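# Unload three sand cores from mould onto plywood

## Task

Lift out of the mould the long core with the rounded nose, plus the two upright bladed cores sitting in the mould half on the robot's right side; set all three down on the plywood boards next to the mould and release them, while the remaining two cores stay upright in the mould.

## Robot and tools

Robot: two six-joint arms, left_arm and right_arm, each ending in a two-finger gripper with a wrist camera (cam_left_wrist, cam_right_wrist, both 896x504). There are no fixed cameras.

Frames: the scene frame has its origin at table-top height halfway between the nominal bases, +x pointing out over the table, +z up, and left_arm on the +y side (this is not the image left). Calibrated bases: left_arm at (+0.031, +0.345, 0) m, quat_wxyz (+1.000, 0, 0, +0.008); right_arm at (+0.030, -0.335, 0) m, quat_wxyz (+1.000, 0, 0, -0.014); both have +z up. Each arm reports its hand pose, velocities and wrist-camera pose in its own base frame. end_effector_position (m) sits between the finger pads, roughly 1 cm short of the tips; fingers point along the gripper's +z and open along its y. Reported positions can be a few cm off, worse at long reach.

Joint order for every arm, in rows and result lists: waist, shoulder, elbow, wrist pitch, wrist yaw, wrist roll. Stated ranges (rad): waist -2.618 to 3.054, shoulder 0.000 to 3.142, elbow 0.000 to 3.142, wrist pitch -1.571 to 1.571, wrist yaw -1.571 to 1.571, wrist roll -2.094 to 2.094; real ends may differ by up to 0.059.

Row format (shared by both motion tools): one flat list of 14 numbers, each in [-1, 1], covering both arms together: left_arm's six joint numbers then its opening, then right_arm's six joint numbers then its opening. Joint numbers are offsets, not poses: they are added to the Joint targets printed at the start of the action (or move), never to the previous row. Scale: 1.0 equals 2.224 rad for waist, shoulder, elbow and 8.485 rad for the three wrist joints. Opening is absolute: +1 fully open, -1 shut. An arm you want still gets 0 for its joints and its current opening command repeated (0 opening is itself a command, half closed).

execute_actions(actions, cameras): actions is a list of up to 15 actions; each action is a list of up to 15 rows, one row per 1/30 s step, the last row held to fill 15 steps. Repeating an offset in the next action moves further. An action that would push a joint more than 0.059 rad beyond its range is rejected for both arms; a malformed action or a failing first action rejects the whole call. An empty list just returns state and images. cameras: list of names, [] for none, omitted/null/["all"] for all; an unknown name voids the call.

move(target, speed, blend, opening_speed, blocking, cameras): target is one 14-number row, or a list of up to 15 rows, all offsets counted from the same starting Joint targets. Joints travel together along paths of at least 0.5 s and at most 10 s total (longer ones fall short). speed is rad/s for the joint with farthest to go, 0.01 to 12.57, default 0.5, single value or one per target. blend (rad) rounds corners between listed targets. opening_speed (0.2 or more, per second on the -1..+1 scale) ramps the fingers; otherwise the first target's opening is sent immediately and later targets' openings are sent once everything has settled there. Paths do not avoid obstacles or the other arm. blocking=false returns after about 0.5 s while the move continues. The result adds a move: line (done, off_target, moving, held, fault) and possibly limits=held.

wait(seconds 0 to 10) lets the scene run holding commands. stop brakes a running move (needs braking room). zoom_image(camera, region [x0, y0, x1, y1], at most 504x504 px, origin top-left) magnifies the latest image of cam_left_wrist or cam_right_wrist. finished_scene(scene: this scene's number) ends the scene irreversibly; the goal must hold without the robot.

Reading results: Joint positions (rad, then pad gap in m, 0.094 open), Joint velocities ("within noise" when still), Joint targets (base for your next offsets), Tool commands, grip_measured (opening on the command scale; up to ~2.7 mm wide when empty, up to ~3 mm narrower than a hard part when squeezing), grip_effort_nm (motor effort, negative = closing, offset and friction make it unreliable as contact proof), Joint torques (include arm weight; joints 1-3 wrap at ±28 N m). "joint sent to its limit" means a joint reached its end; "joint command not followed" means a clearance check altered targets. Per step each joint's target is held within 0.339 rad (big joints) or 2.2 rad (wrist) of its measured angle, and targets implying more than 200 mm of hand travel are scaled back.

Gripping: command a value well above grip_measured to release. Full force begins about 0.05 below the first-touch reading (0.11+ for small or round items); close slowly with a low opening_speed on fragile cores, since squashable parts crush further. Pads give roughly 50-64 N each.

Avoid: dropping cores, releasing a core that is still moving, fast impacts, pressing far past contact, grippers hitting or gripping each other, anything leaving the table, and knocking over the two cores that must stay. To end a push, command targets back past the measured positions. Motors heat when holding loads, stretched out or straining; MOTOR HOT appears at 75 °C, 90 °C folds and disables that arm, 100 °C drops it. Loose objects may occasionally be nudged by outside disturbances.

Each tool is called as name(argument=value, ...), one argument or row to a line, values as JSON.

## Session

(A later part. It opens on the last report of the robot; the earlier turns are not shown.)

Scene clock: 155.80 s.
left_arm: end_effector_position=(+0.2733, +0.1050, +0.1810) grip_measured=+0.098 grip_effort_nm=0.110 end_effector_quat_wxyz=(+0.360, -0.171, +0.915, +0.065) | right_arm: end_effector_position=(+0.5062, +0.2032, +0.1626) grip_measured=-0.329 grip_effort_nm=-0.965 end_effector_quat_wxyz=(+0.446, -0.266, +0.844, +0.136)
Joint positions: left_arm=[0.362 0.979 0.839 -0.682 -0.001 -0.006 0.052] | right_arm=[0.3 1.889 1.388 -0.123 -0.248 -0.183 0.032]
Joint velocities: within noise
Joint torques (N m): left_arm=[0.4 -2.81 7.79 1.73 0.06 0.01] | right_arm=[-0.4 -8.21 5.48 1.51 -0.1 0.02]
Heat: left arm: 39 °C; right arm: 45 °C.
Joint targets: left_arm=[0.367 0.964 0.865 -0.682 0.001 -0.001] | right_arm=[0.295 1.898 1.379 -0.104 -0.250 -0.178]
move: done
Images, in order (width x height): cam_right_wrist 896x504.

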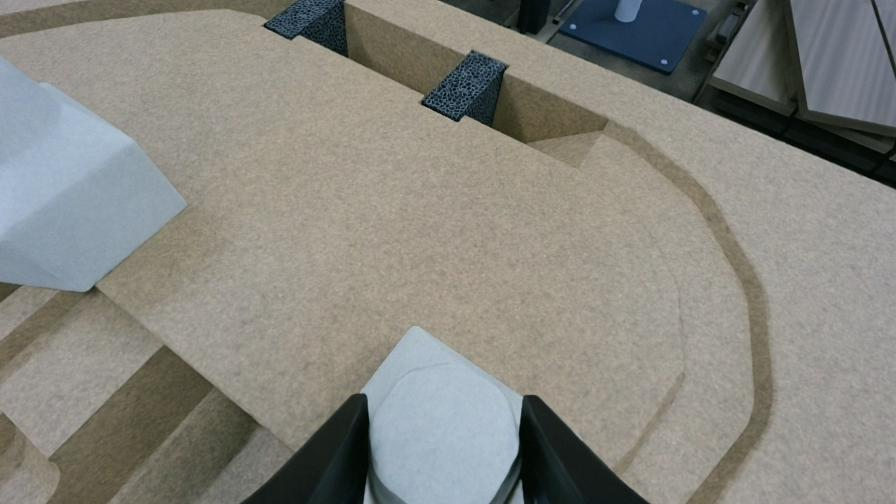

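move(
  target=[
    [0,0,0,0,0,0,0.1,0,-0.0178,0.0592,-0.0072,0,0,-0.39],
    [0,0,0,0,0,0,0.1,0,-0.0255,0.1296,-0.0242,0,0,-0.39],
    [0,0,0,0,0,0,0.1,0,-0.0125,0.2359,-0.0486,0,0,-0.39],
    [0,0,0,0,0,0,0.1,-0.33,-0.4330,-0.0971,-0.0748,0.0295,-0.2046,-0.39],
    [0,0,0,0,0,0,0.1,-0.33,-0.5171,-0.3557,-0.0290,0.0295,-0.2046,-0.39],
  ],
  speed=[0.25,0.3,0.4,0.8,0.5],
  blend=[0.02,0.02,0.05,0.05,0],
)

Scene clock: 174.47 s.
left_arm: end_effector_position=(+0.2733, +0.1050, +0.1810) grip_measured=+0.098 grip_effort_nm=0.125 end_effector_quat_wxyz=(+0.360, -0.171, +0.915, +0.065) | right_arm: end_effector_position=(+0.2584, -0.1169, +0.1683) grip_measured=-0.333 grip_effort_nm=-1.004 end_effector_quat_wxyz=(+0.181, -0.598, +0.661, -0.416)
Joint positions: left_arm=[0.362 0.979 0.839 -0.682 -0.001 -0.006 0.052] | right_arm=[-0.432 0.772 0.579 -0.437 -0.006 -1.899 0.031]
Joint velocities: within noise
Joint torques (N m): left_arm=[0.38 -2.85 7.8 1.74 0.03 -0.01] | right_arm=[-0.58 -2.59 6.95 2.15 0.05 -0.2]
Heat: left arm: 39 °C; right arm: 46 °C.
Joint targets: left_arm=[0.367 0.964 0.865 -0.682 0.001 -0.001] | right_arm=[-0.439 0.748 0.588 -0.351 0.000 -1.914]
move: off_target (right_arm); right_arm: the wrist pitch is farthest, 0.087 rad from its target

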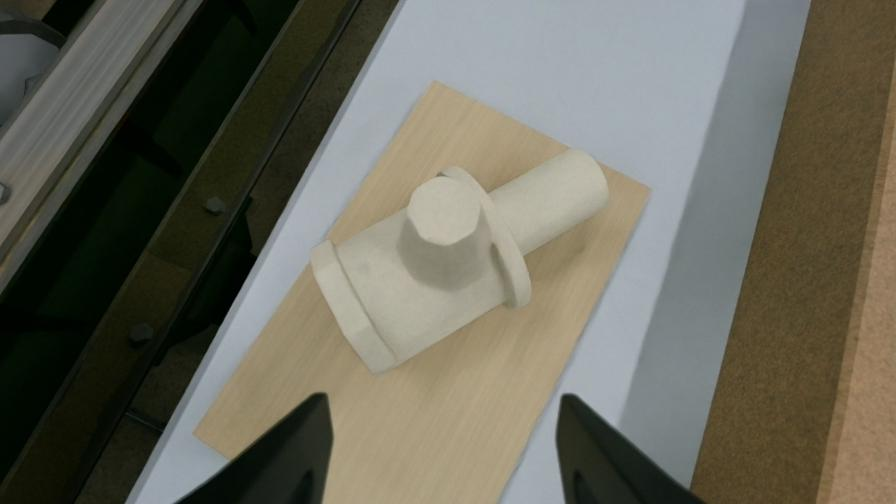

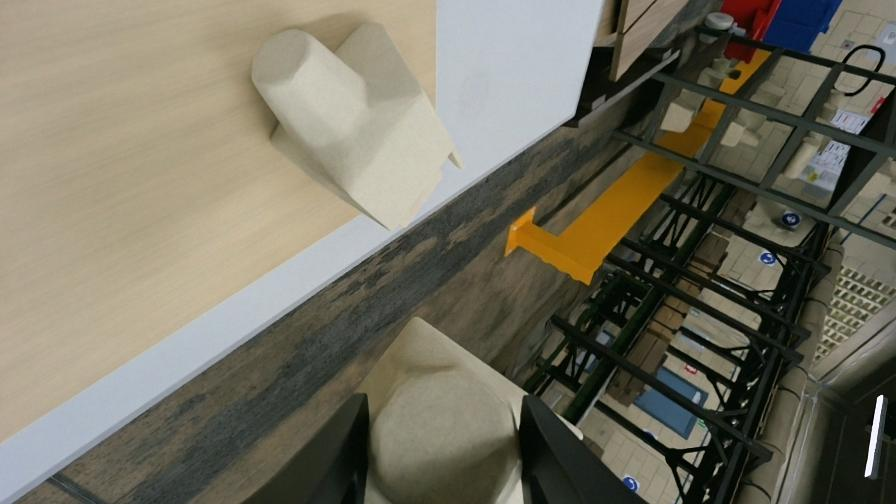

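move(
  target=[
    [0,0,0,0,0,0,0.1,0.0153,0.0153,-0.0931,0.0284,0,0,-0.39],
    [0,0,0,0,0,0,0.1,0.0153,0.0085,-0.1430,0.0358,0,0,-0.39],
  ],
  speed=0.3,
  blend=0.05,
  cameras=["cam_right_wrist"],
)

Scene clock: 183.37 s.
left_arm: end_effector_position=(+0.2733, +0.1050, +0.1810) grip_measured=+0.098 grip_effort_nm=0.125 end_effector_quat_wxyz=(+0.360, -0.171, +0.915, +0.065) | right_arm: end_effector_position=(+0.2504, -0.1073, +0.0833) grip_measured=-0.333 grip_effort_nm=-1.004 end_effector_quat_wxyz=(-0.180, +0.608, -0.659, +0.403)
Joint positions: left_arm=[0.362 0.979 0.839 -0.682 -0.001 -0.006 0.052] | right_arm=[-0.413 0.786 0.262 -0.132 -0.006 -1.9 0.031]
Joint velocities: within noise
Joint torques (N m): left_arm=[0.35 -2.84 7.72 1.75 0.05 -0.01] | right_arm=[0.66 -2.03 6.72 2.09 0.05 -0.19]
Heat: left arm: 39 °C; right arm: 48 °C.
Joint targets: left_arm=[0.367 0.964 0.865 -0.682 0.001 -0.001] | right_arm=[-0.405 0.767 0.270 -0.047 0.000 -1.914]
move: off_target (right_arm); right_arm: the wrist pitch is farthest, 0.085 rad from its target
Images, in order (width x height): cam_right_wrist 896x504.

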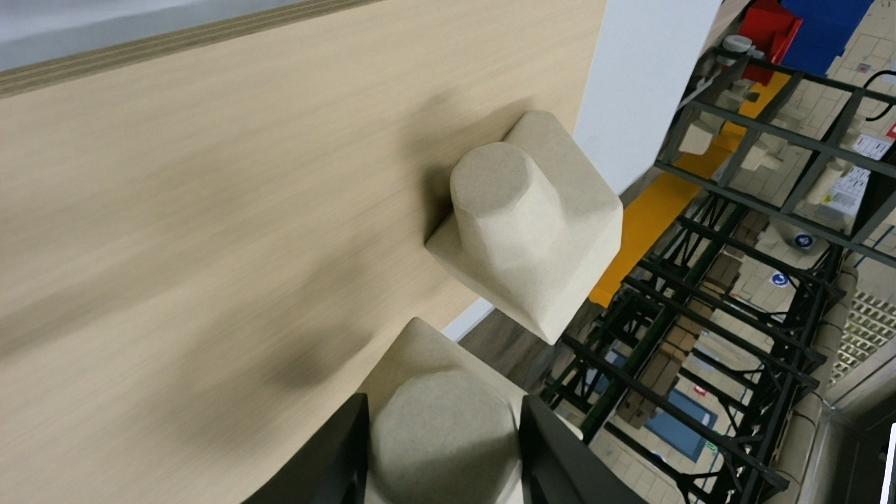

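move(
  target=[0,0,0,0,0,0,0.1,0.0,-0.0058,-0.0379,0.0084,0,0,-0.39],
  speed=0.15,
  cameras=["cam_right_wrist"],
)

Scene clock: 190.60 s.
left_arm: end_effector_position=(+0.2733, +0.1050, +0.1810) grip_measured=+0.098 grip_effort_nm=0.120 end_effector_quat_wxyz=(+0.360, -0.171, +0.915, +0.065) | right_arm: end_effector_position=(+0.2444, -0.1065, +0.0670) grip_measured=-0.333 grip_effort_nm=-0.999 end_effector_quat_wxyz=(-0.178, +0.606, -0.659, +0.409)
Joint positions: left_arm=[0.362 0.979 0.839 -0.682 -0.001 -0.006 0.052] | right_arm=[-0.413 0.775 0.184 -0.056 0.003 -1.902 0.031]
Joint velocities: within noise
Joint torques (N m): left_arm=[0.39 -2.85 7.76 1.76 0.05 -0.01] | right_arm=[0.68 -2.15 6.12 2.07 -0.03 -0.17]
Heat: left arm: 39 °C; right arm: 48 °C.
Joint targets: left_arm=[0.367 0.964 0.865 -0.682 0.001 -0.001] | right_arm=[-0.405 0.754 0.186 0.024 0.000 -1.914]
move: off_target (right_arm); right_arm: the wrist pitch is farthest, 0.080 rad from its target
Images, in order (width x height): cam_right_wrist 896x504.

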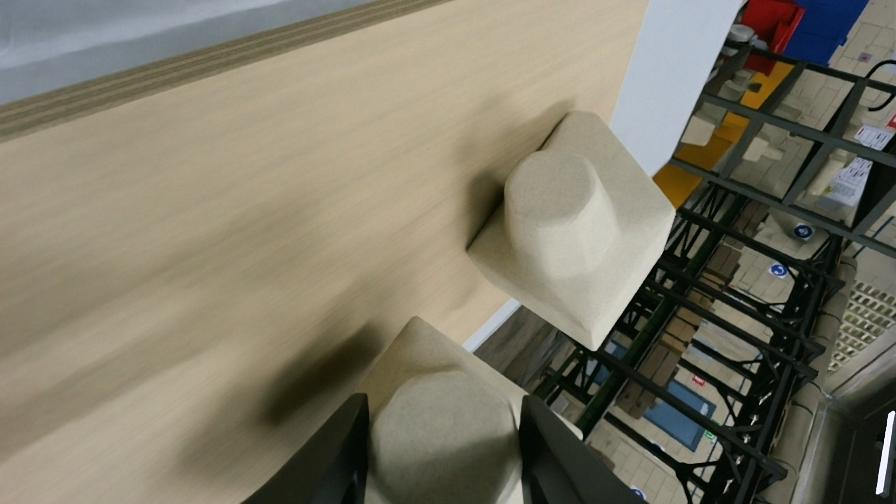

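move(
  target=[0,0,0,0,0,0,0.1,0.0,0.0180,-0.0225,0.0080,0,0,-0.39],
  speed=0.1,
  cameras=["cam_right_wrist"],
)

Scene clock: 196.13 s.
left_arm: end_effector_position=(+0.2733, +0.1050, +0.1810) grip_measured=+0.098 grip_effort_nm=0.115 end_effector_quat_wxyz=(+0.360, -0.171, +0.915, +0.065) | right_arm: end_effector_position=(+0.2477, -0.1075, +0.0642) grip_measured=-0.333 grip_effort_nm=-1.004 end_effector_quat_wxyz=(-0.186, +0.600, -0.654, +0.422)
Joint positions: left_arm=[0.362 0.979 0.839 -0.682 -0.001 -0.006 0.052] | right_arm=[-0.413 0.795 0.147 0.035 0.001 -1.898 0.031]
Joint velocities: within noise
Joint torques (N m): left_arm=[0.32 -2.78 7.76 1.74 0.05 0.01] | right_arm=[0.66 -0.51 5.08 1.92 -0.02 -0.22]
Heat: left arm: 39 °C; right arm: 49 °C.
Joint targets: left_arm=[0.367 0.964 0.865 -0.682 0.001 -0.001] | right_arm=[-0.405 0.794 0.136 0.092 0.000 -1.914]
move: off_target (right_arm); right_arm: the wrist pitch is farthest, 0.057 rad from its target
Images, in order (width x height): cam_right_wrist 896x504.

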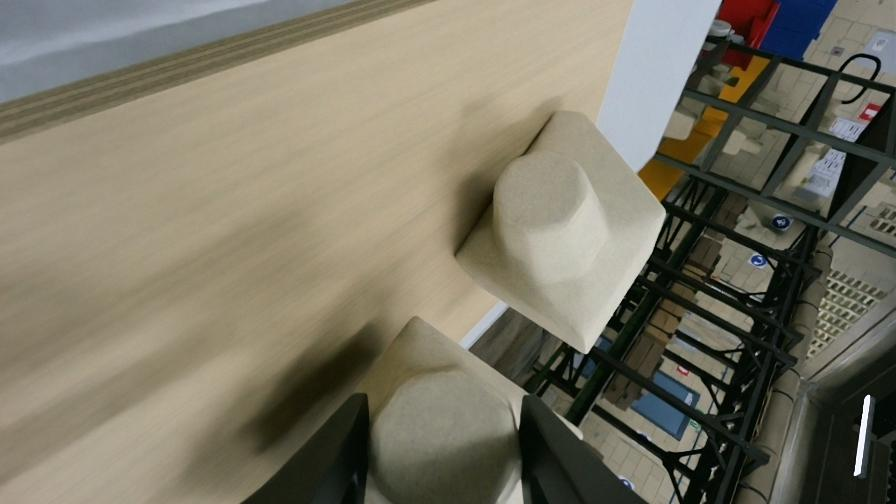

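move(
  target=[0,0,0,0,0,0,0.1,0.0,0.0060,-0.0150,-0.0020,0,0,-0.39],
  speed=0.1,
  cameras=["cam_right_wrist"],
)

Scene clock: 200.73 s.
left_arm: end_effector_position=(+0.2733, +0.1050, +0.1810) grip_measured=+0.098 grip_effort_nm=0.120 end_effector_quat_wxyz=(+0.360, -0.171, +0.915, +0.065) | right_arm: end_effector_position=(+0.2485, -0.1075, +0.0632) grip_measured=-0.333 grip_effort_nm=-1.009 end_effector_quat_wxyz=(+0.193, -0.592, +0.657, -0.424)
Joint positions: left_arm=[0.362 0.979 0.839 -0.682 -0.001 -0.006 0.052] | right_arm=[-0.413 0.801 0.134 0.066 -0.001 -1.878 0.031]
Joint velocities: within noise
Joint torques (N m): left_arm=[0.38 -2.81 7.77 1.73 0.06 0.01] | right_arm=[0.68 0.16 3.6 1.46 0 -0.46]
Heat: left arm: 39 °C; right arm: 49 °C.
Joint targets: left_arm=[0.367 0.964 0.865 -0.682 0.001 -0.001] | right_arm=[-0.405 0.807 0.103 0.075 0.000 -1.914]
move: off_target (right_arm); right_arm: the wrist roll is farthest, 0.036 rad from its target
Images, in order (width x height): cam_right_wrist 896x504.

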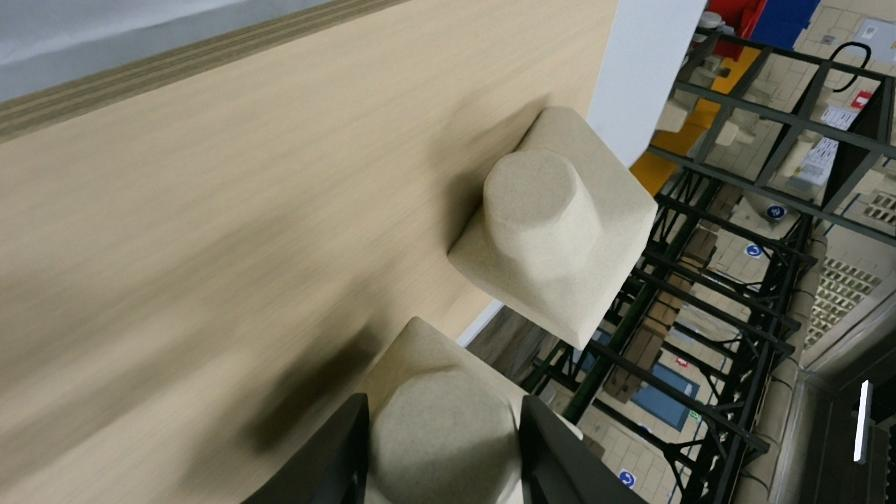

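move(
  target=[
    [-0.15,-0.1,-0.08,0.035,0.0288,0,0.1,0.0,-0.0060,0.0200,0.0,0,0,-0.39],
    [-0.5023,-0.2289,-0.1731,0.0775,0.0588,0,0.1,0.0,-0.0060,0.0200,0.0,0,0,-0.39],
  ],
  speed=0.8,
  blend=0.1,
)

zoom_image(
  camera="cam_left_wrist",
  region=[380, 160, 620, 320],
)

Scene clock: 231.37 s.
left_arm: end_effector_position=(+0.1315, -0.2340, +0.2984) grip_measured=+0.098 grip_effort_nm=0.115 end_effector_quat_wxyz=(+0.568, +0.409, +0.585, -0.410) | right_arm: end_effector_position=(+0.2487, -0.1075, +0.0634) grip_measured=-0.333 grip_effort_nm=-1.009 end_effector_quat_wxyz=(+0.193, -0.592, +0.657, -0.425)
Joint positions: left_arm=[-0.743 0.467 0.491 -0.045 0.493 -0.006 0.052] | right_arm=[-0.413 0.801 0.134 0.067 -0.001 -1.878 0.031]
Joint velocities: within noise
Joint torques (N m): left_arm=[-0.54 0.32 4.98 2.34 0.09 0] | right_arm=[0.66 -0.96 6.91 1.47 0 -0.45]
Heat: left arm: 39 °C; right arm: 47 °C.
Joint targets: left_arm=[-0.751 0.454 0.480 -0.025 0.500 -0.001] | right_arm=[-0.405 0.794 0.147 0.075 0.000 -1.914]
move: off_target (right_arm); right_arm: the wrist roll is farthest, 0.036 rad from its target

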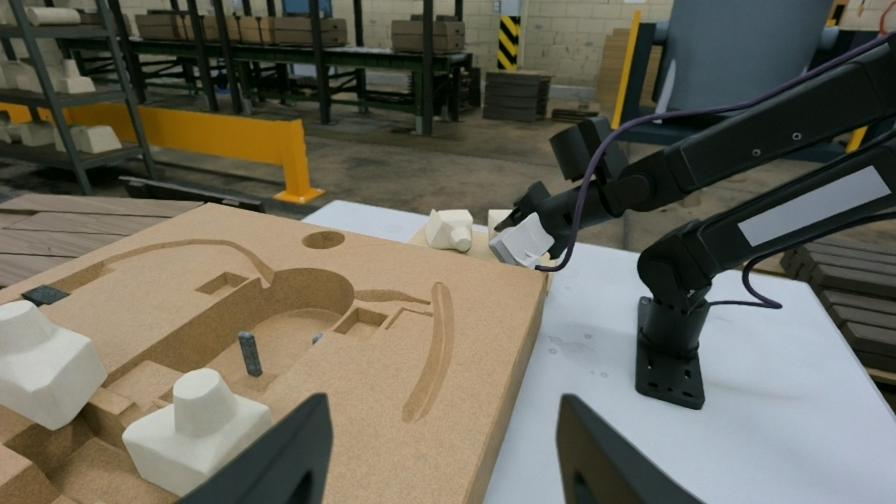

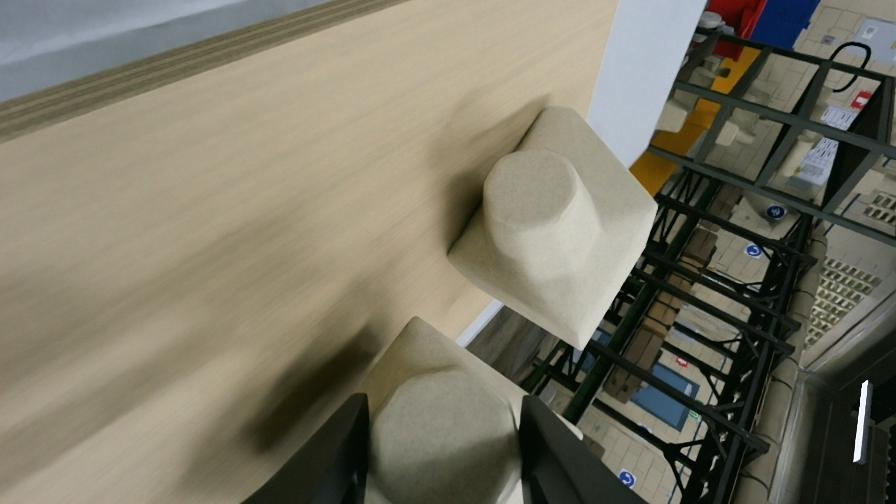

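Scaled by 2.100.

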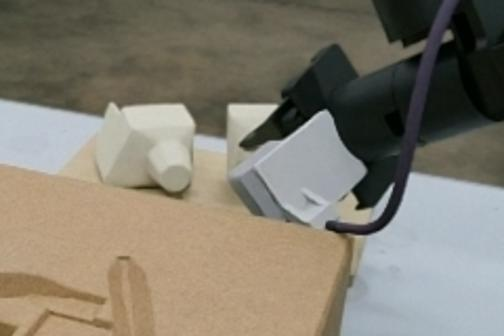

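move(
  target=[0,0,0,0,0,0,0.1,0.0,-0.0100,0.0250,-0.0040,0,0,-0.39],
  speed=0.15,
)

zoom_image(
  camera="cam_left_wrist",
  region=[440, 180, 600, 300],
)

Scene clock: 241.03 s.
left_arm: end_effector_position=(+0.1313, -0.2340, +0.2987) grip_measured=+0.098 grip_effort_nm=0.120 end_effector_quat_wxyz=(+0.568, +0.409, +0.584, -0.411) | right_arm: end_effector_position=(+0.2457, -0.1070, +0.0625) grip_measured=-0.333 grip_effort_nm=-1.004 end_effector_quat_wxyz=(+0.183, -0.601, +0.659, -0.414)
Joint positions: left_arm=[-0.743 0.467 0.491 -0.044 0.494 -0.006 0.052] | right_arm=[-0.413 0.792 0.156 0.006 0.003 -1.892 0.031]
Joint velocities: within noise
Joint torques (N m): left_arm=[-0.58 0.31 4.94 2.34 0.11 -0.01] | right_arm=[0.66 -2.14 9.68 1.66 -0.03 -0.29]
Heat: left arm: 41 °C; right arm: 46 °C.
Joint targets: left_arm=[-0.751 0.454 0.480 -0.025 0.500 -0.001] | right_arm=[-0.405 0.772 0.203 0.041 0.000 -1.914]
move: off_target (right_arm); right_arm: the elbow is farthest, 0.047 rad from its target

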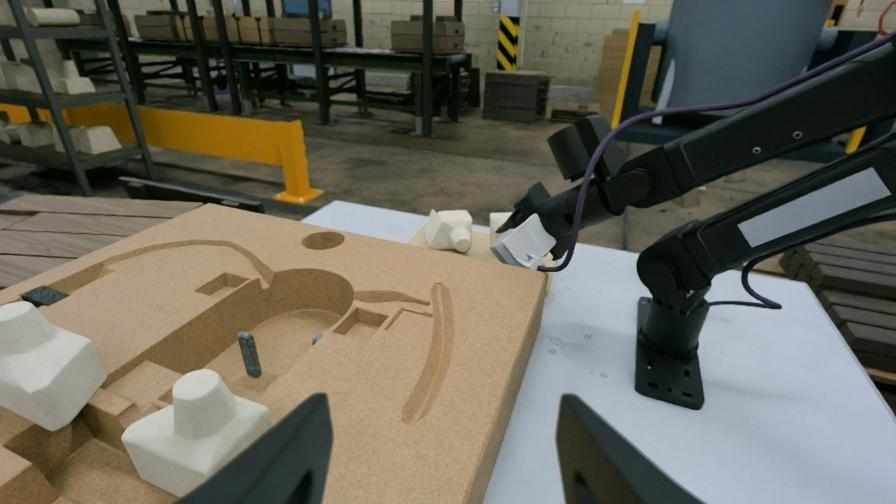

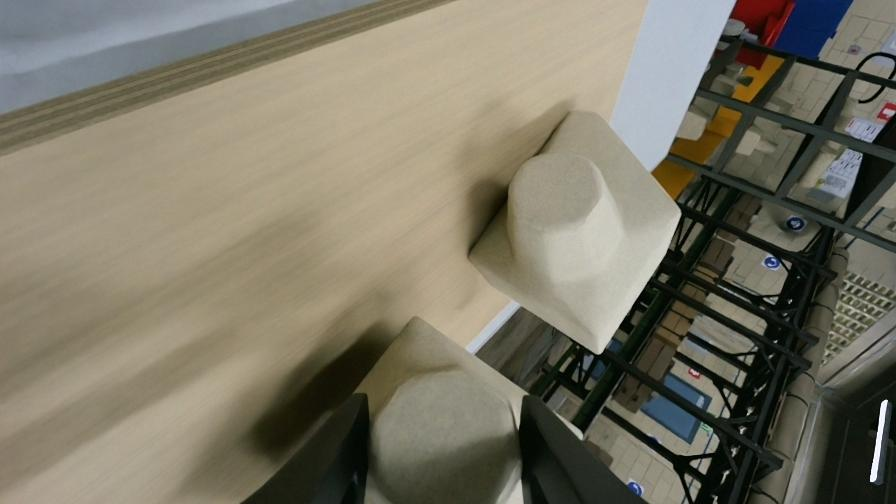

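Scaled by 3.150.

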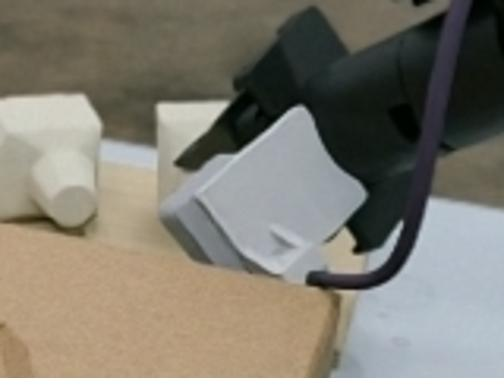

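move(
  target=[
    [0,0,0,0,0,0,0.1,0,0,0.06,-0.013,0,0,-0.39],
    [0,0,0,0,0,0,0.1,-0.0135,0,0.06,-0.013,0,0.013,-0.39],
  ],
  speed=0.25,
)

Scene clock: 261.63 s.
left_arm: end_effector_position=(+0.1313, -0.2340, +0.2987) grip_measured=+0.098 grip_effort_nm=0.115 end_effector_quat_wxyz=(+0.568, +0.409, +0.584, -0.411) | right_arm: end_effector_position=(+0.2533, -0.1148, +0.0929) grip_measured=-0.333 grip_effort_nm=-1.004 end_effector_quat_wxyz=(+0.197, -0.566, +0.690, -0.406)
Joint positions: left_arm=[-0.743 0.467 0.491 -0.044 0.494 -0.006 0.052] | right_arm=[-0.427 0.792 0.285 -0.127 0.003 -1.803 0.031]
Joint velocities: within noise
Joint torques (N m): left_arm=[-0.47 0.18 4.85 2.33 0.11 0.01] | right_arm=[-0.66 -2.29 10.24 1.9 -0.05 -0.05]
Heat: left arm: 44 °C; right arm: 46 °C.
Joint targets: left_arm=[-0.751 0.454 0.480 -0.025 0.500 -0.001] | right_arm=[-0.435 0.771 0.336 -0.069 0.000 -1.804]
move: off_target (right_arm); right_arm: the wrist pitch is farthest, 0.057 rad from its target

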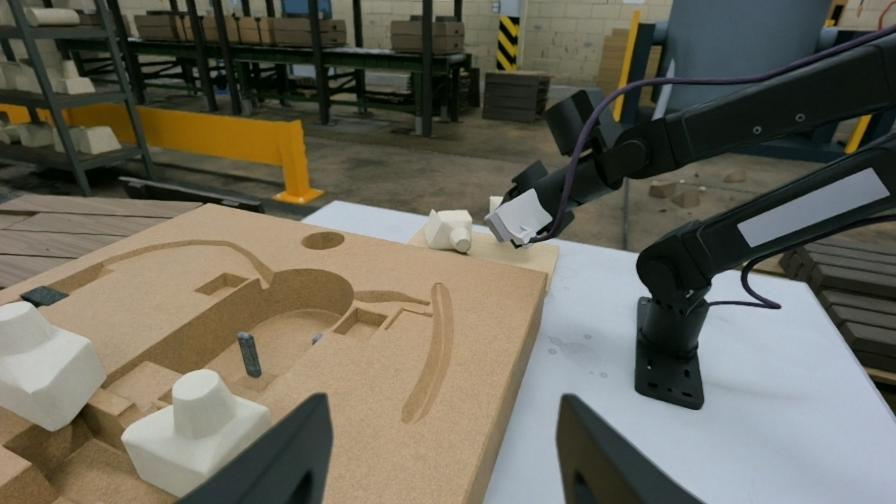

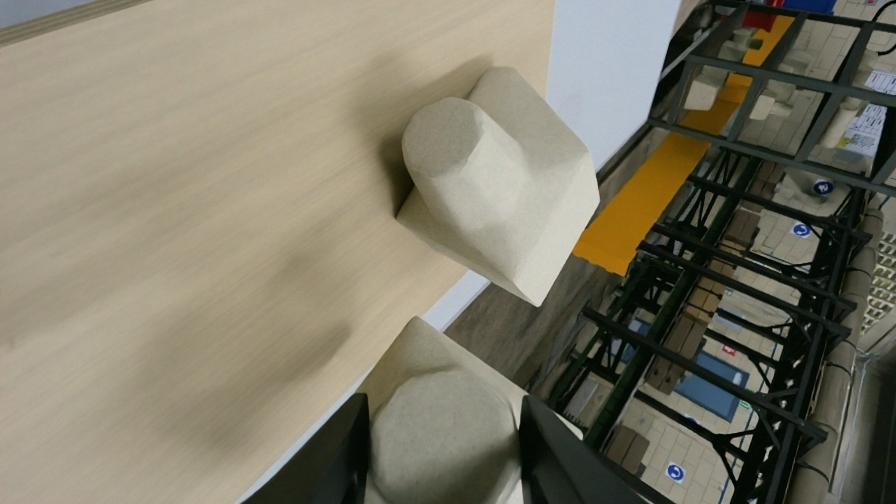

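zoom_image(
  camera="cam_left_wrist",
  region=[390, 170, 630, 305],
)

zoom_image(
  camera="cam_right_wrist",
  region=[180, 200, 640, 504],
)

Scaled by 2.100.

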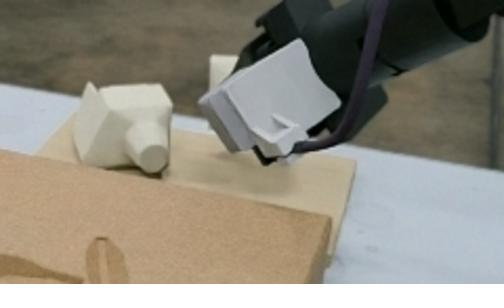

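Scaled by 1.096.

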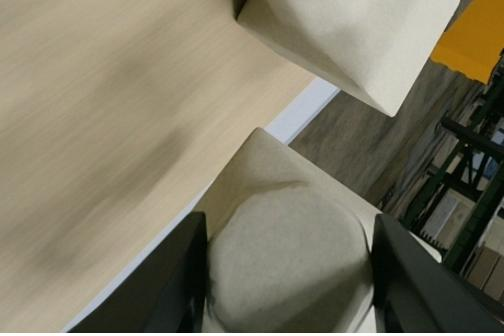

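move(
  target=[
    [0,0,0,0,0,0,0.1,0.0067,-0.0018,-0.0297,0.0026,0,0.0028,-0.39],
    [0,0,0,0,0,0,0.1,0.0067,0.0234,-0.0611,0.0173,0,0.0028,-0.39],
  ],
  speed=0.15,
)

zoom_image(
  camera="cam_left_wrist",
  region=[450, 170, 610, 290],
)

Scene clock: 295.53 s.
left_arm: end_effector_position=(+0.1313, -0.2340, +0.2987) grip_measured=+0.098 grip_effort_nm=0.120 end_effector_quat_wxyz=(+0.568, +0.409, +0.584, -0.411) | right_arm: end_effector_position=(+0.2492, -0.1129, +0.0674) grip_measured=-0.333 grip_effort_nm=-1.004 end_effector_quat_wxyz=(+0.200, -0.559, +0.698, -0.400)
Joint positions: left_arm=[-0.743 0.467 0.491 -0.044 0.494 -0.006 0.052] | right_arm=[-0.427 0.831 0.196 -0.009 0.003 -1.779 0.031]
Joint velocities: within noise
Joint torques (N m): left_arm=[-0.5 0.27 4.88 2.32 0.1 0.01] | right_arm=[0.62 -1.18 6.26 2.12 -0.03 -0.04]
Heat: left arm: 46 °C; right arm: 48 °C.
Joint targets: left_arm=[-0.751 0.454 0.480 -0.025 0.500 -0.001] | right_arm=[-0.420 0.824 0.200 0.078 0.000 -1.780]
move: off_target (right_arm); right_arm: the wrist pitch is farthest, 0.086 rad from its target

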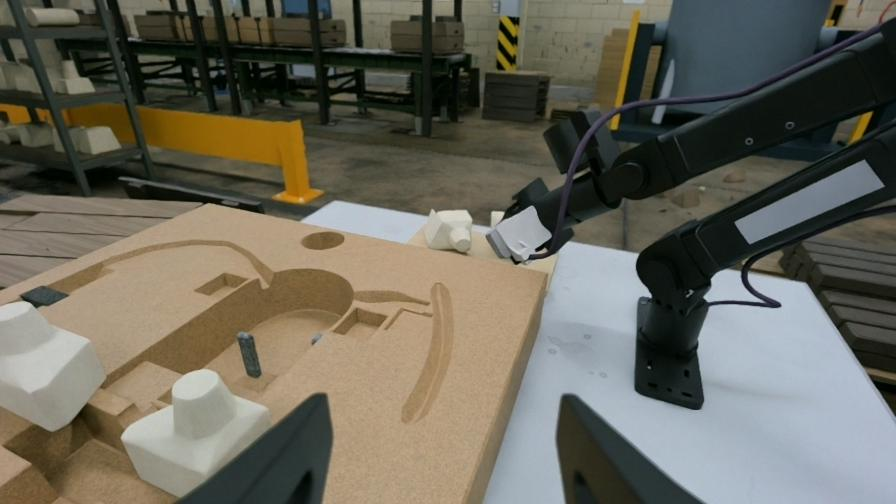

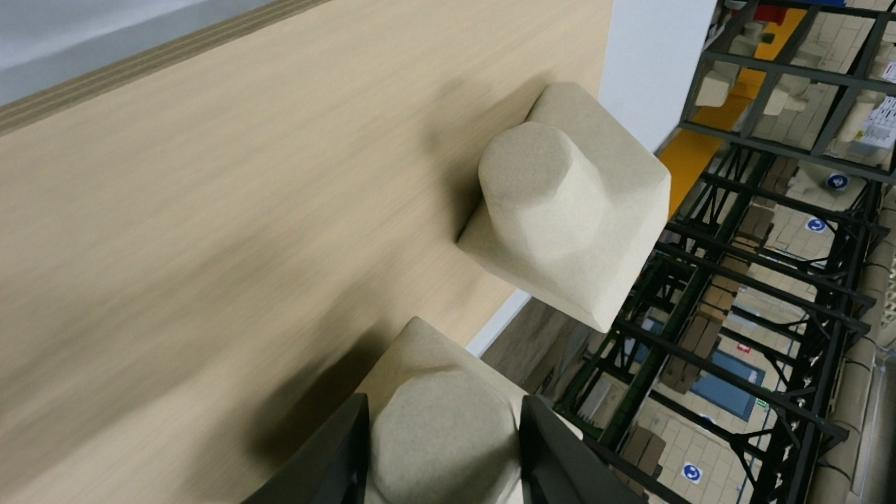

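Scaled by 3.150.

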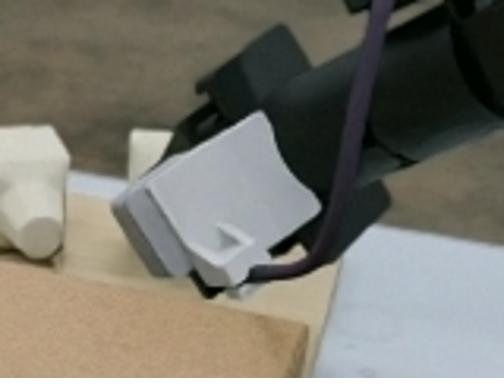

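move(
  target=[0,0,0,0,0,0,0.1,0,0.0121,-0.0157,0.0066,0,0,-0.39],
  speed=0.1,
)

zoom_image(
  camera="cam_left_wrist",
  region=[450, 170, 610, 290],
)

Scene clock: 299.80 s.
left_arm: end_effector_position=(+0.1313, -0.2340, +0.2987) grip_measured=+0.098 grip_effort_nm=0.110 end_effector_quat_wxyz=(+0.568, +0.409, +0.584, -0.411) | right_arm: end_effector_position=(+0.2498, -0.1132, +0.0609) grip_measured=-0.333 grip_effort_nm=-1.004 end_effector_quat_wxyz=(+0.202, -0.558, +0.696, -0.404)
Joint positions: left_arm=[-0.743 0.467 0.491 -0.044 0.494 -0.006 0.052] | right_arm=[-0.427 0.856 0.165 0.058 0.003 -1.779 0.031]
Joint velocities: within noise
Joint torques (N m): left_arm=[-0.54 0.24 4.93 2.33 0.11 -0.01] | right_arm=[0.66 -1.06 5.91 2.06 -0.04 -0.06]
Heat: left arm: 47 °C; right arm: 50 °C.
Joint targets: left_arm=[-0.751 0.454 0.480 -0.025 0.500 -0.001] | right_arm=[-0.420 0.851 0.165 0.134 0.000 -1.780]
move: off_target (right_arm); right_arm: the wrist pitch is farthest, 0.076 rad from its target

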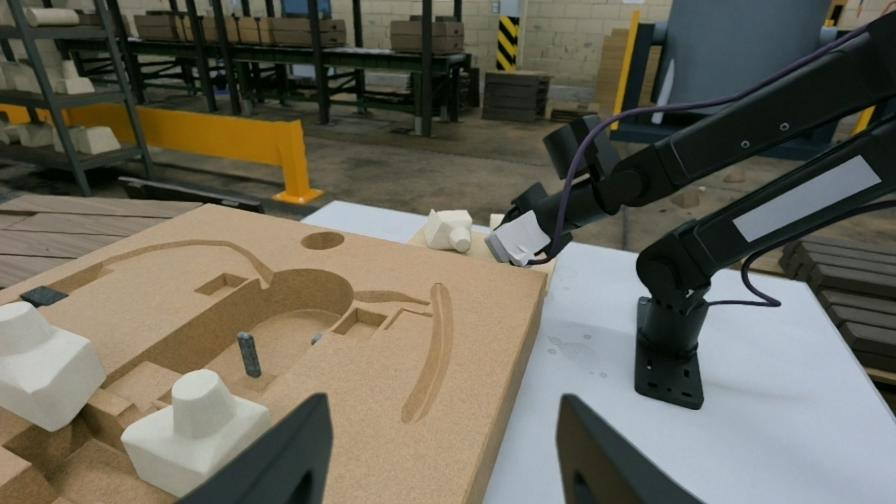

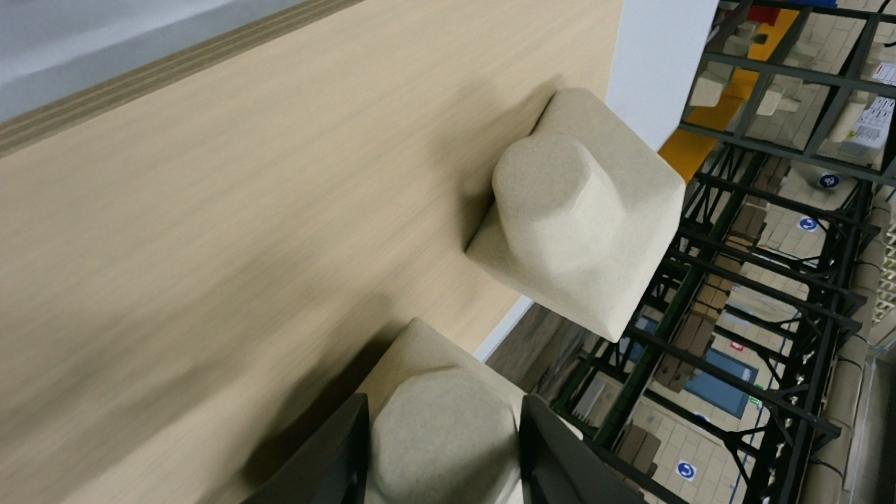

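Scaled by 3.150.

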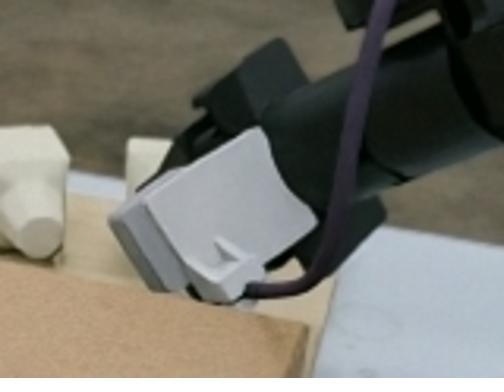

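move(
  target=[0,0,0,0,0,0,0.1,0,0.0081,-0.0099,0.0029,0,0,-0.39],
  speed=0.1,
)

zoom_image(
  camera="cam_left_wrist",
  region=[450, 170, 610, 290],
)

Scene clock: 303.23 s.
left_arm: end_effector_position=(+0.1313, -0.2340, +0.2987) grip_measured=+0.098 grip_effort_nm=0.125 end_effector_quat_wxyz=(+0.568, +0.409, +0.584, -0.411) | right_arm: end_effector_position=(+0.2511, -0.1138, +0.0593) grip_measured=-0.333 grip_effort_nm=-1.009 end_effector_quat_wxyz=(+0.205, -0.556, +0.694, -0.410)
Joint positions: left_arm=[-0.743 0.467 0.491 -0.044 0.494 -0.006 0.052] | right_arm=[-0.427 0.87 0.147 0.104 0.003 -1.779 0.031]
Joint velocities: within noise
Joint torques (N m): left_arm=[-0.53 0.24 4.89 2.35 0.1 0] | right_arm=[0.66 -0.81 5.53 1.87 -0.05 -0.05]
Heat: left arm: 47 °C; right arm: 50 °C.
Joint targets: left_arm=[-0.751 0.454 0.480 -0.025 0.500 -0.001] | right_arm=[-0.420 0.868 0.143 0.158 0.000 -1.780]
move: off_target (right_arm); right_arm: the wrist pitch is farthest, 0.054 rad from its target

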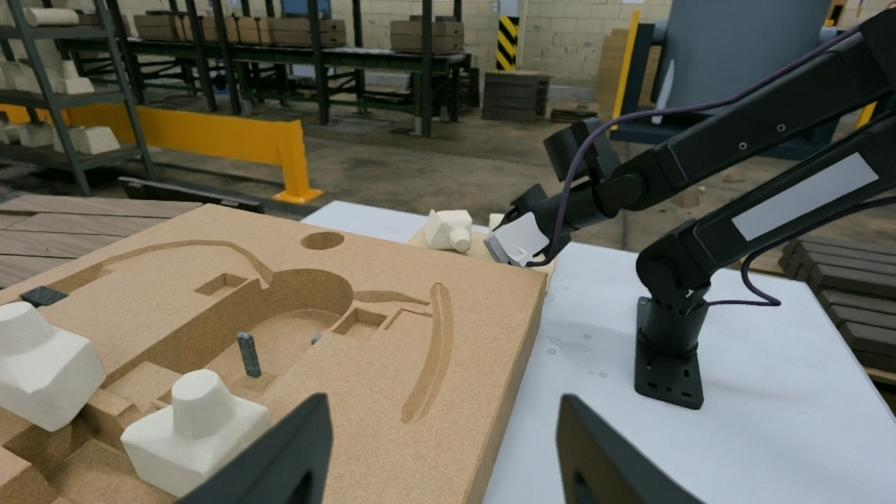

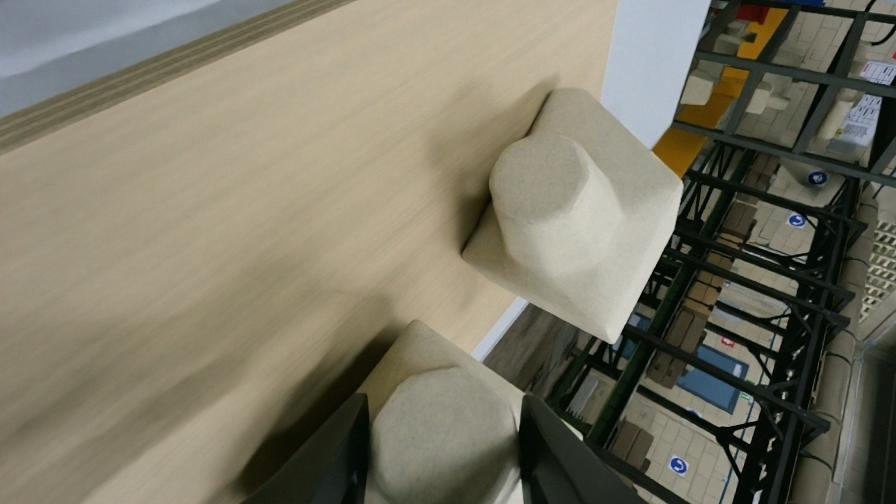

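Scaled by 3.150.

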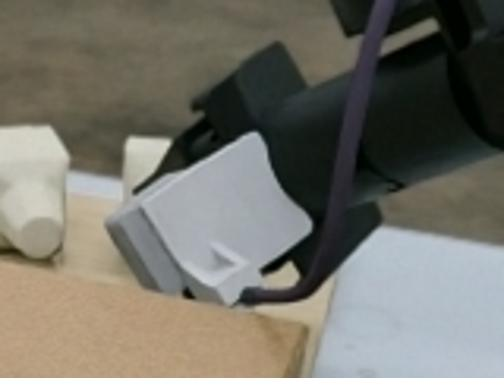

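move(
  target=[0,0,0,0,0,0,0.1,0,0.0099,-0.013,0,0,0,-0.39],
  speed=0.1,
)

zoom_image(
  camera="cam_left_wrist",
  region=[450, 170, 610, 290],
)

zoom_image(
  camera="cam_right_wrist",
  region=[240, 200, 640, 504],
)

Scene clock: 310.57 s.
left_arm: end_effector_position=(+0.1313, -0.2340, +0.2987) grip_measured=+0.098 grip_effort_nm=0.120 end_effector_quat_wxyz=(+0.568, +0.409, +0.584, -0.411) | right_arm: end_effector_position=(+0.2517, -0.1139, +0.0564) grip_measured=-0.333 grip_effort_nm=-1.004 end_effector_quat_wxyz=(+0.208, -0.554, +0.692, -0.414)
Joint positions: left_arm=[-0.743 0.467 0.491 -0.044 0.494 -0.006 0.052] | right_arm=[-0.427 0.886 0.128 0.151 0.002 -1.779 0.031]
Joint velocities: within noise
Joint torques (N m): left_arm=[-0.5 0.29 4.94 2.33 0.14 0.01] | right_arm=[0.64 -0.4 4.71 1.44 -0.04 -0.05]
Heat: left arm: 47 °C; right arm: 51 °C.
Joint targets: left_arm=[-0.751 0.454 0.480 -0.025 0.500 -0.001] | right_arm=[-0.420 0.891 0.115 0.158 0.000 -1.780]
move: done

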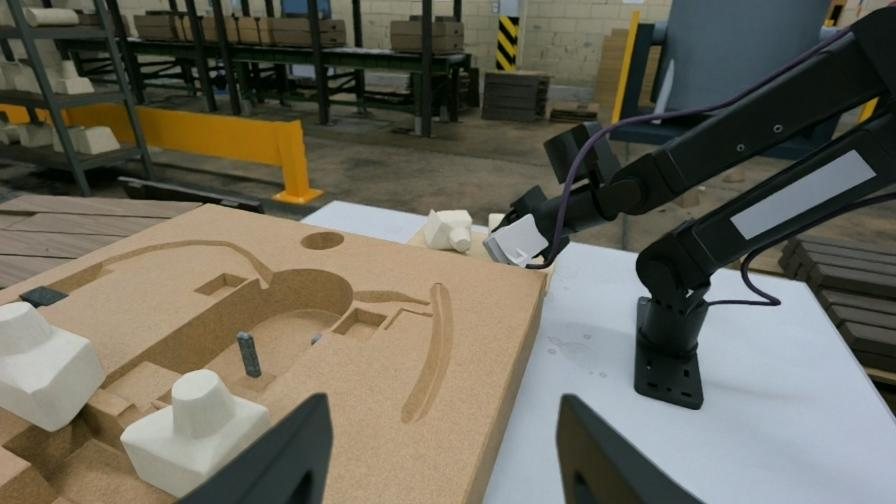

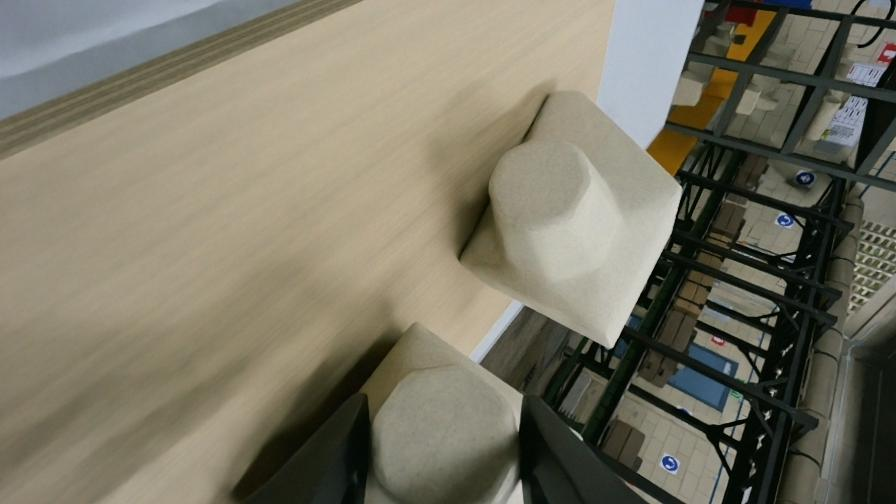

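Scaled by 3.150.

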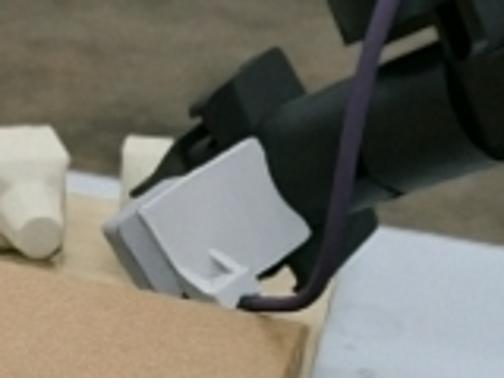

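Scaled by 1.260.

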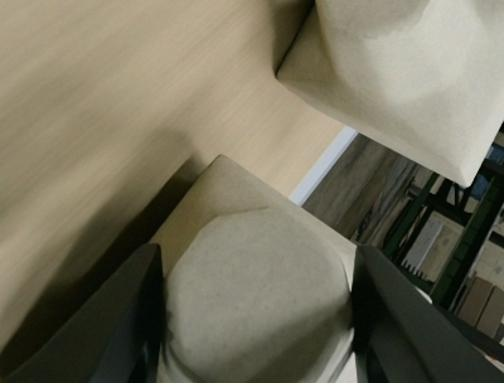

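move(
  target=[
    [0,0,0,0,0,0,0.1,-0.002,-0.0004,0.0063,0.0027,0,0,-0.39],
    [0,0,0,0,0,0,0.1,-0.002,-0.0004,0.0063,0.0027,0,0,-0.2],
  ],
  speed=0.1,
  opening_speed=0.2,
)

zoom_image(
  camera="cam_left_wrist",
  region=[450, 170, 610, 290],
)

Scene clock: 319.77 s.
left_arm: end_effector_position=(+0.1313, -0.2340, +0.2987) grip_measured=+0.098 grip_effort_nm=0.115 end_effector_quat_wxyz=(+0.568, +0.409, +0.584, -0.411) | right_arm: end_effector_position=(+0.2519, -0.1139, +0.0561) grip_measured=-0.203 grip_effort_nm=0.168 end_effector_quat_wxyz=(+0.208, -0.554, +0.692, -0.414)
Joint positions: left_arm=[-0.743 0.467 0.491 -0.044 0.494 -0.006 0.052] | right_arm=[-0.427 0.89 0.128 0.155 0.002 -1.779 0.037]
Joint velocities: left_arm=[within noise] | right_arm=[-0.002 -0.007 -0.007 0.022 0.154 0.007 0]
Joint torques (N m): left_arm=[-0.51 0.29 4.89 2.32 0.13 0.01] | right_arm=[0.27 -0.7 5.78 1.6 -0.03 -0.04]
Heat: left arm: 47 °C; right arm: 50 °C.
Joint targets: left_arm=[-0.751 0.454 0.480 -0.025 0.500 -0.001] | right_arm=[-0.424 0.890 0.128 0.181 0.000 -1.780]
move: done

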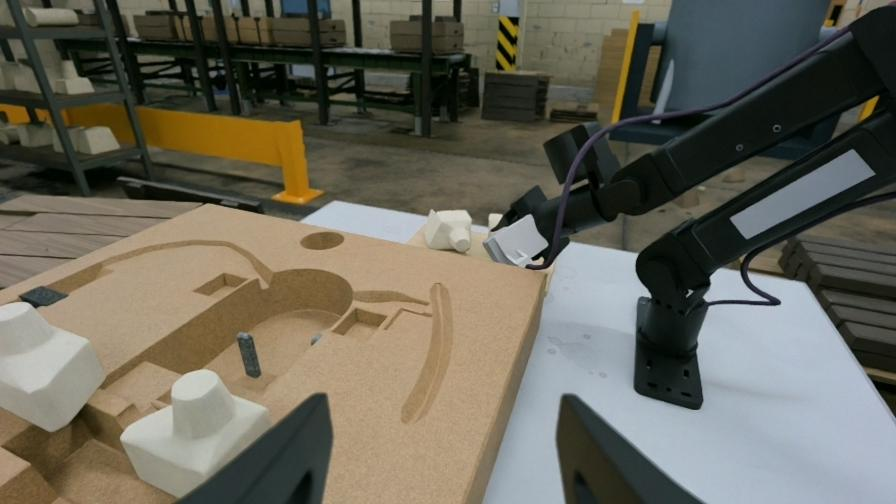

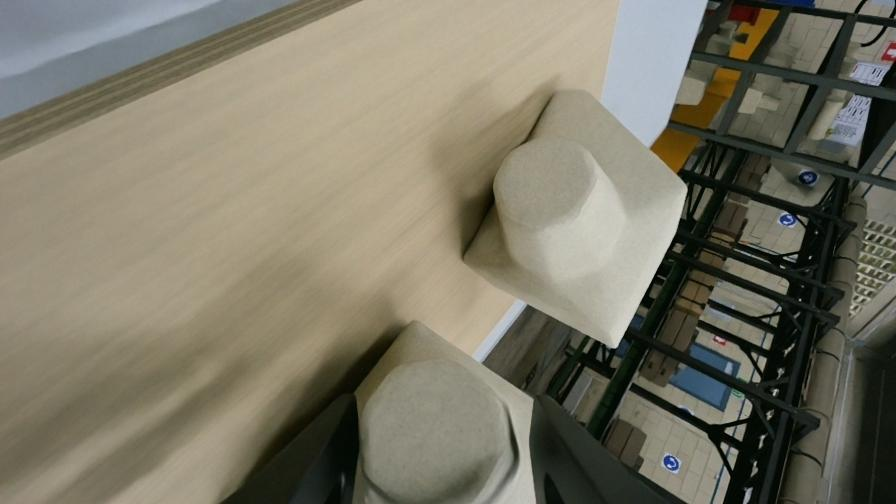

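Scaled by 3.150.

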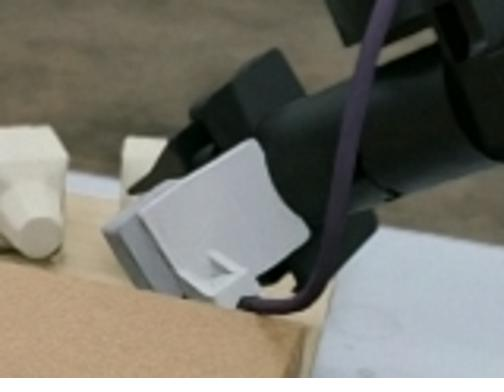

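move(
  target=[0,0,0,0,0,0,0.1,0,0,0,0,0,0,0.1],
  speed=0.1,
  opening_speed=0.2,
)

Scene clock: 322.77 s.
left_arm: end_effector_position=(+0.1313, -0.2340, +0.2987) grip_measured=+0.098 grip_effort_nm=0.115 end_effector_quat_wxyz=(+0.568, +0.409, +0.584, -0.411) | right_arm: end_effector_position=(+0.2519, -0.1139, +0.0561) grip_measured=+0.097 grip_effort_nm=0.178 end_effector_quat_wxyz=(+0.208, -0.554, +0.692, -0.414)
Joint positions: left_arm=[-0.743 0.467 0.491 -0.044 0.494 -0.006 0.052] | right_arm=[-0.427 0.89 0.128 0.155 0.002 -1.779 0.052]
Joint velocities: within noise
Joint torques (N m): left_arm=[-0.53 0.23 4.85 2.32 0.11 -0.01] | right_arm=[0.25 -0.72 5.76 1.63 -0.03 -0.05]
Heat: left arm: 47 °C; right arm: 50 °C.
Joint targets: left_arm=[-0.751 0.454 0.480 -0.025 0.500 -0.001] | right_arm=[-0.424 0.890 0.128 0.181 0.000 -1.780]
move: done

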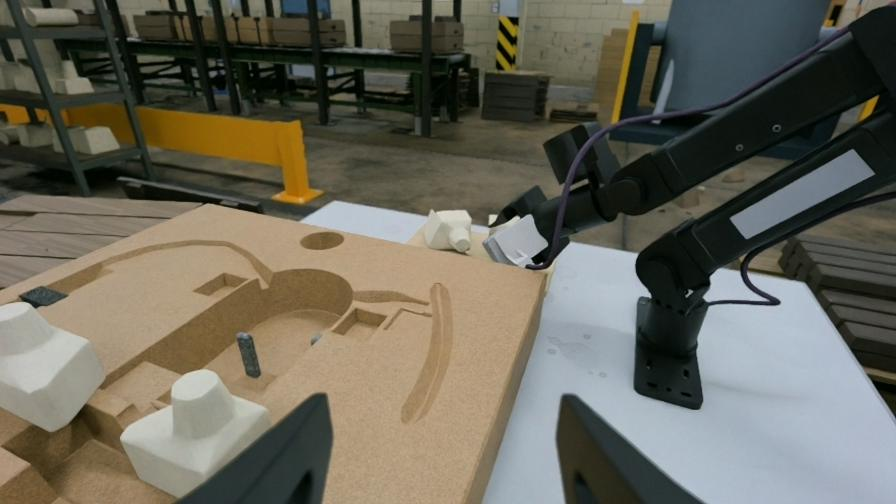

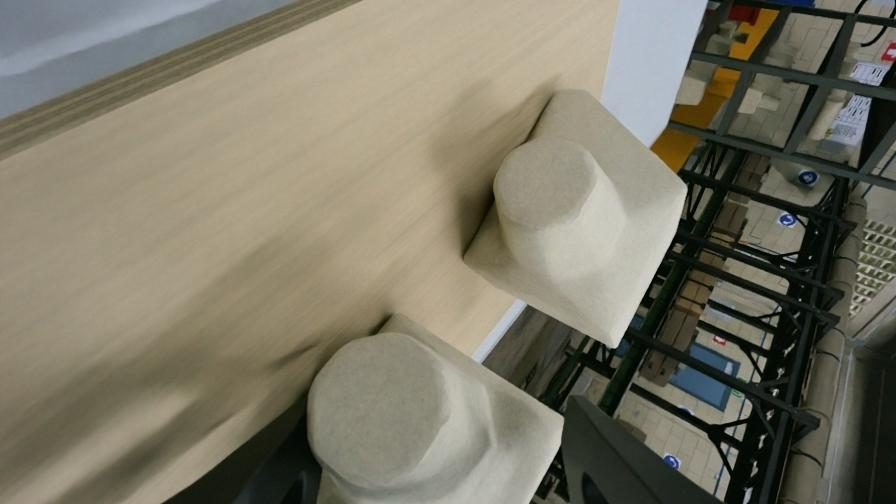

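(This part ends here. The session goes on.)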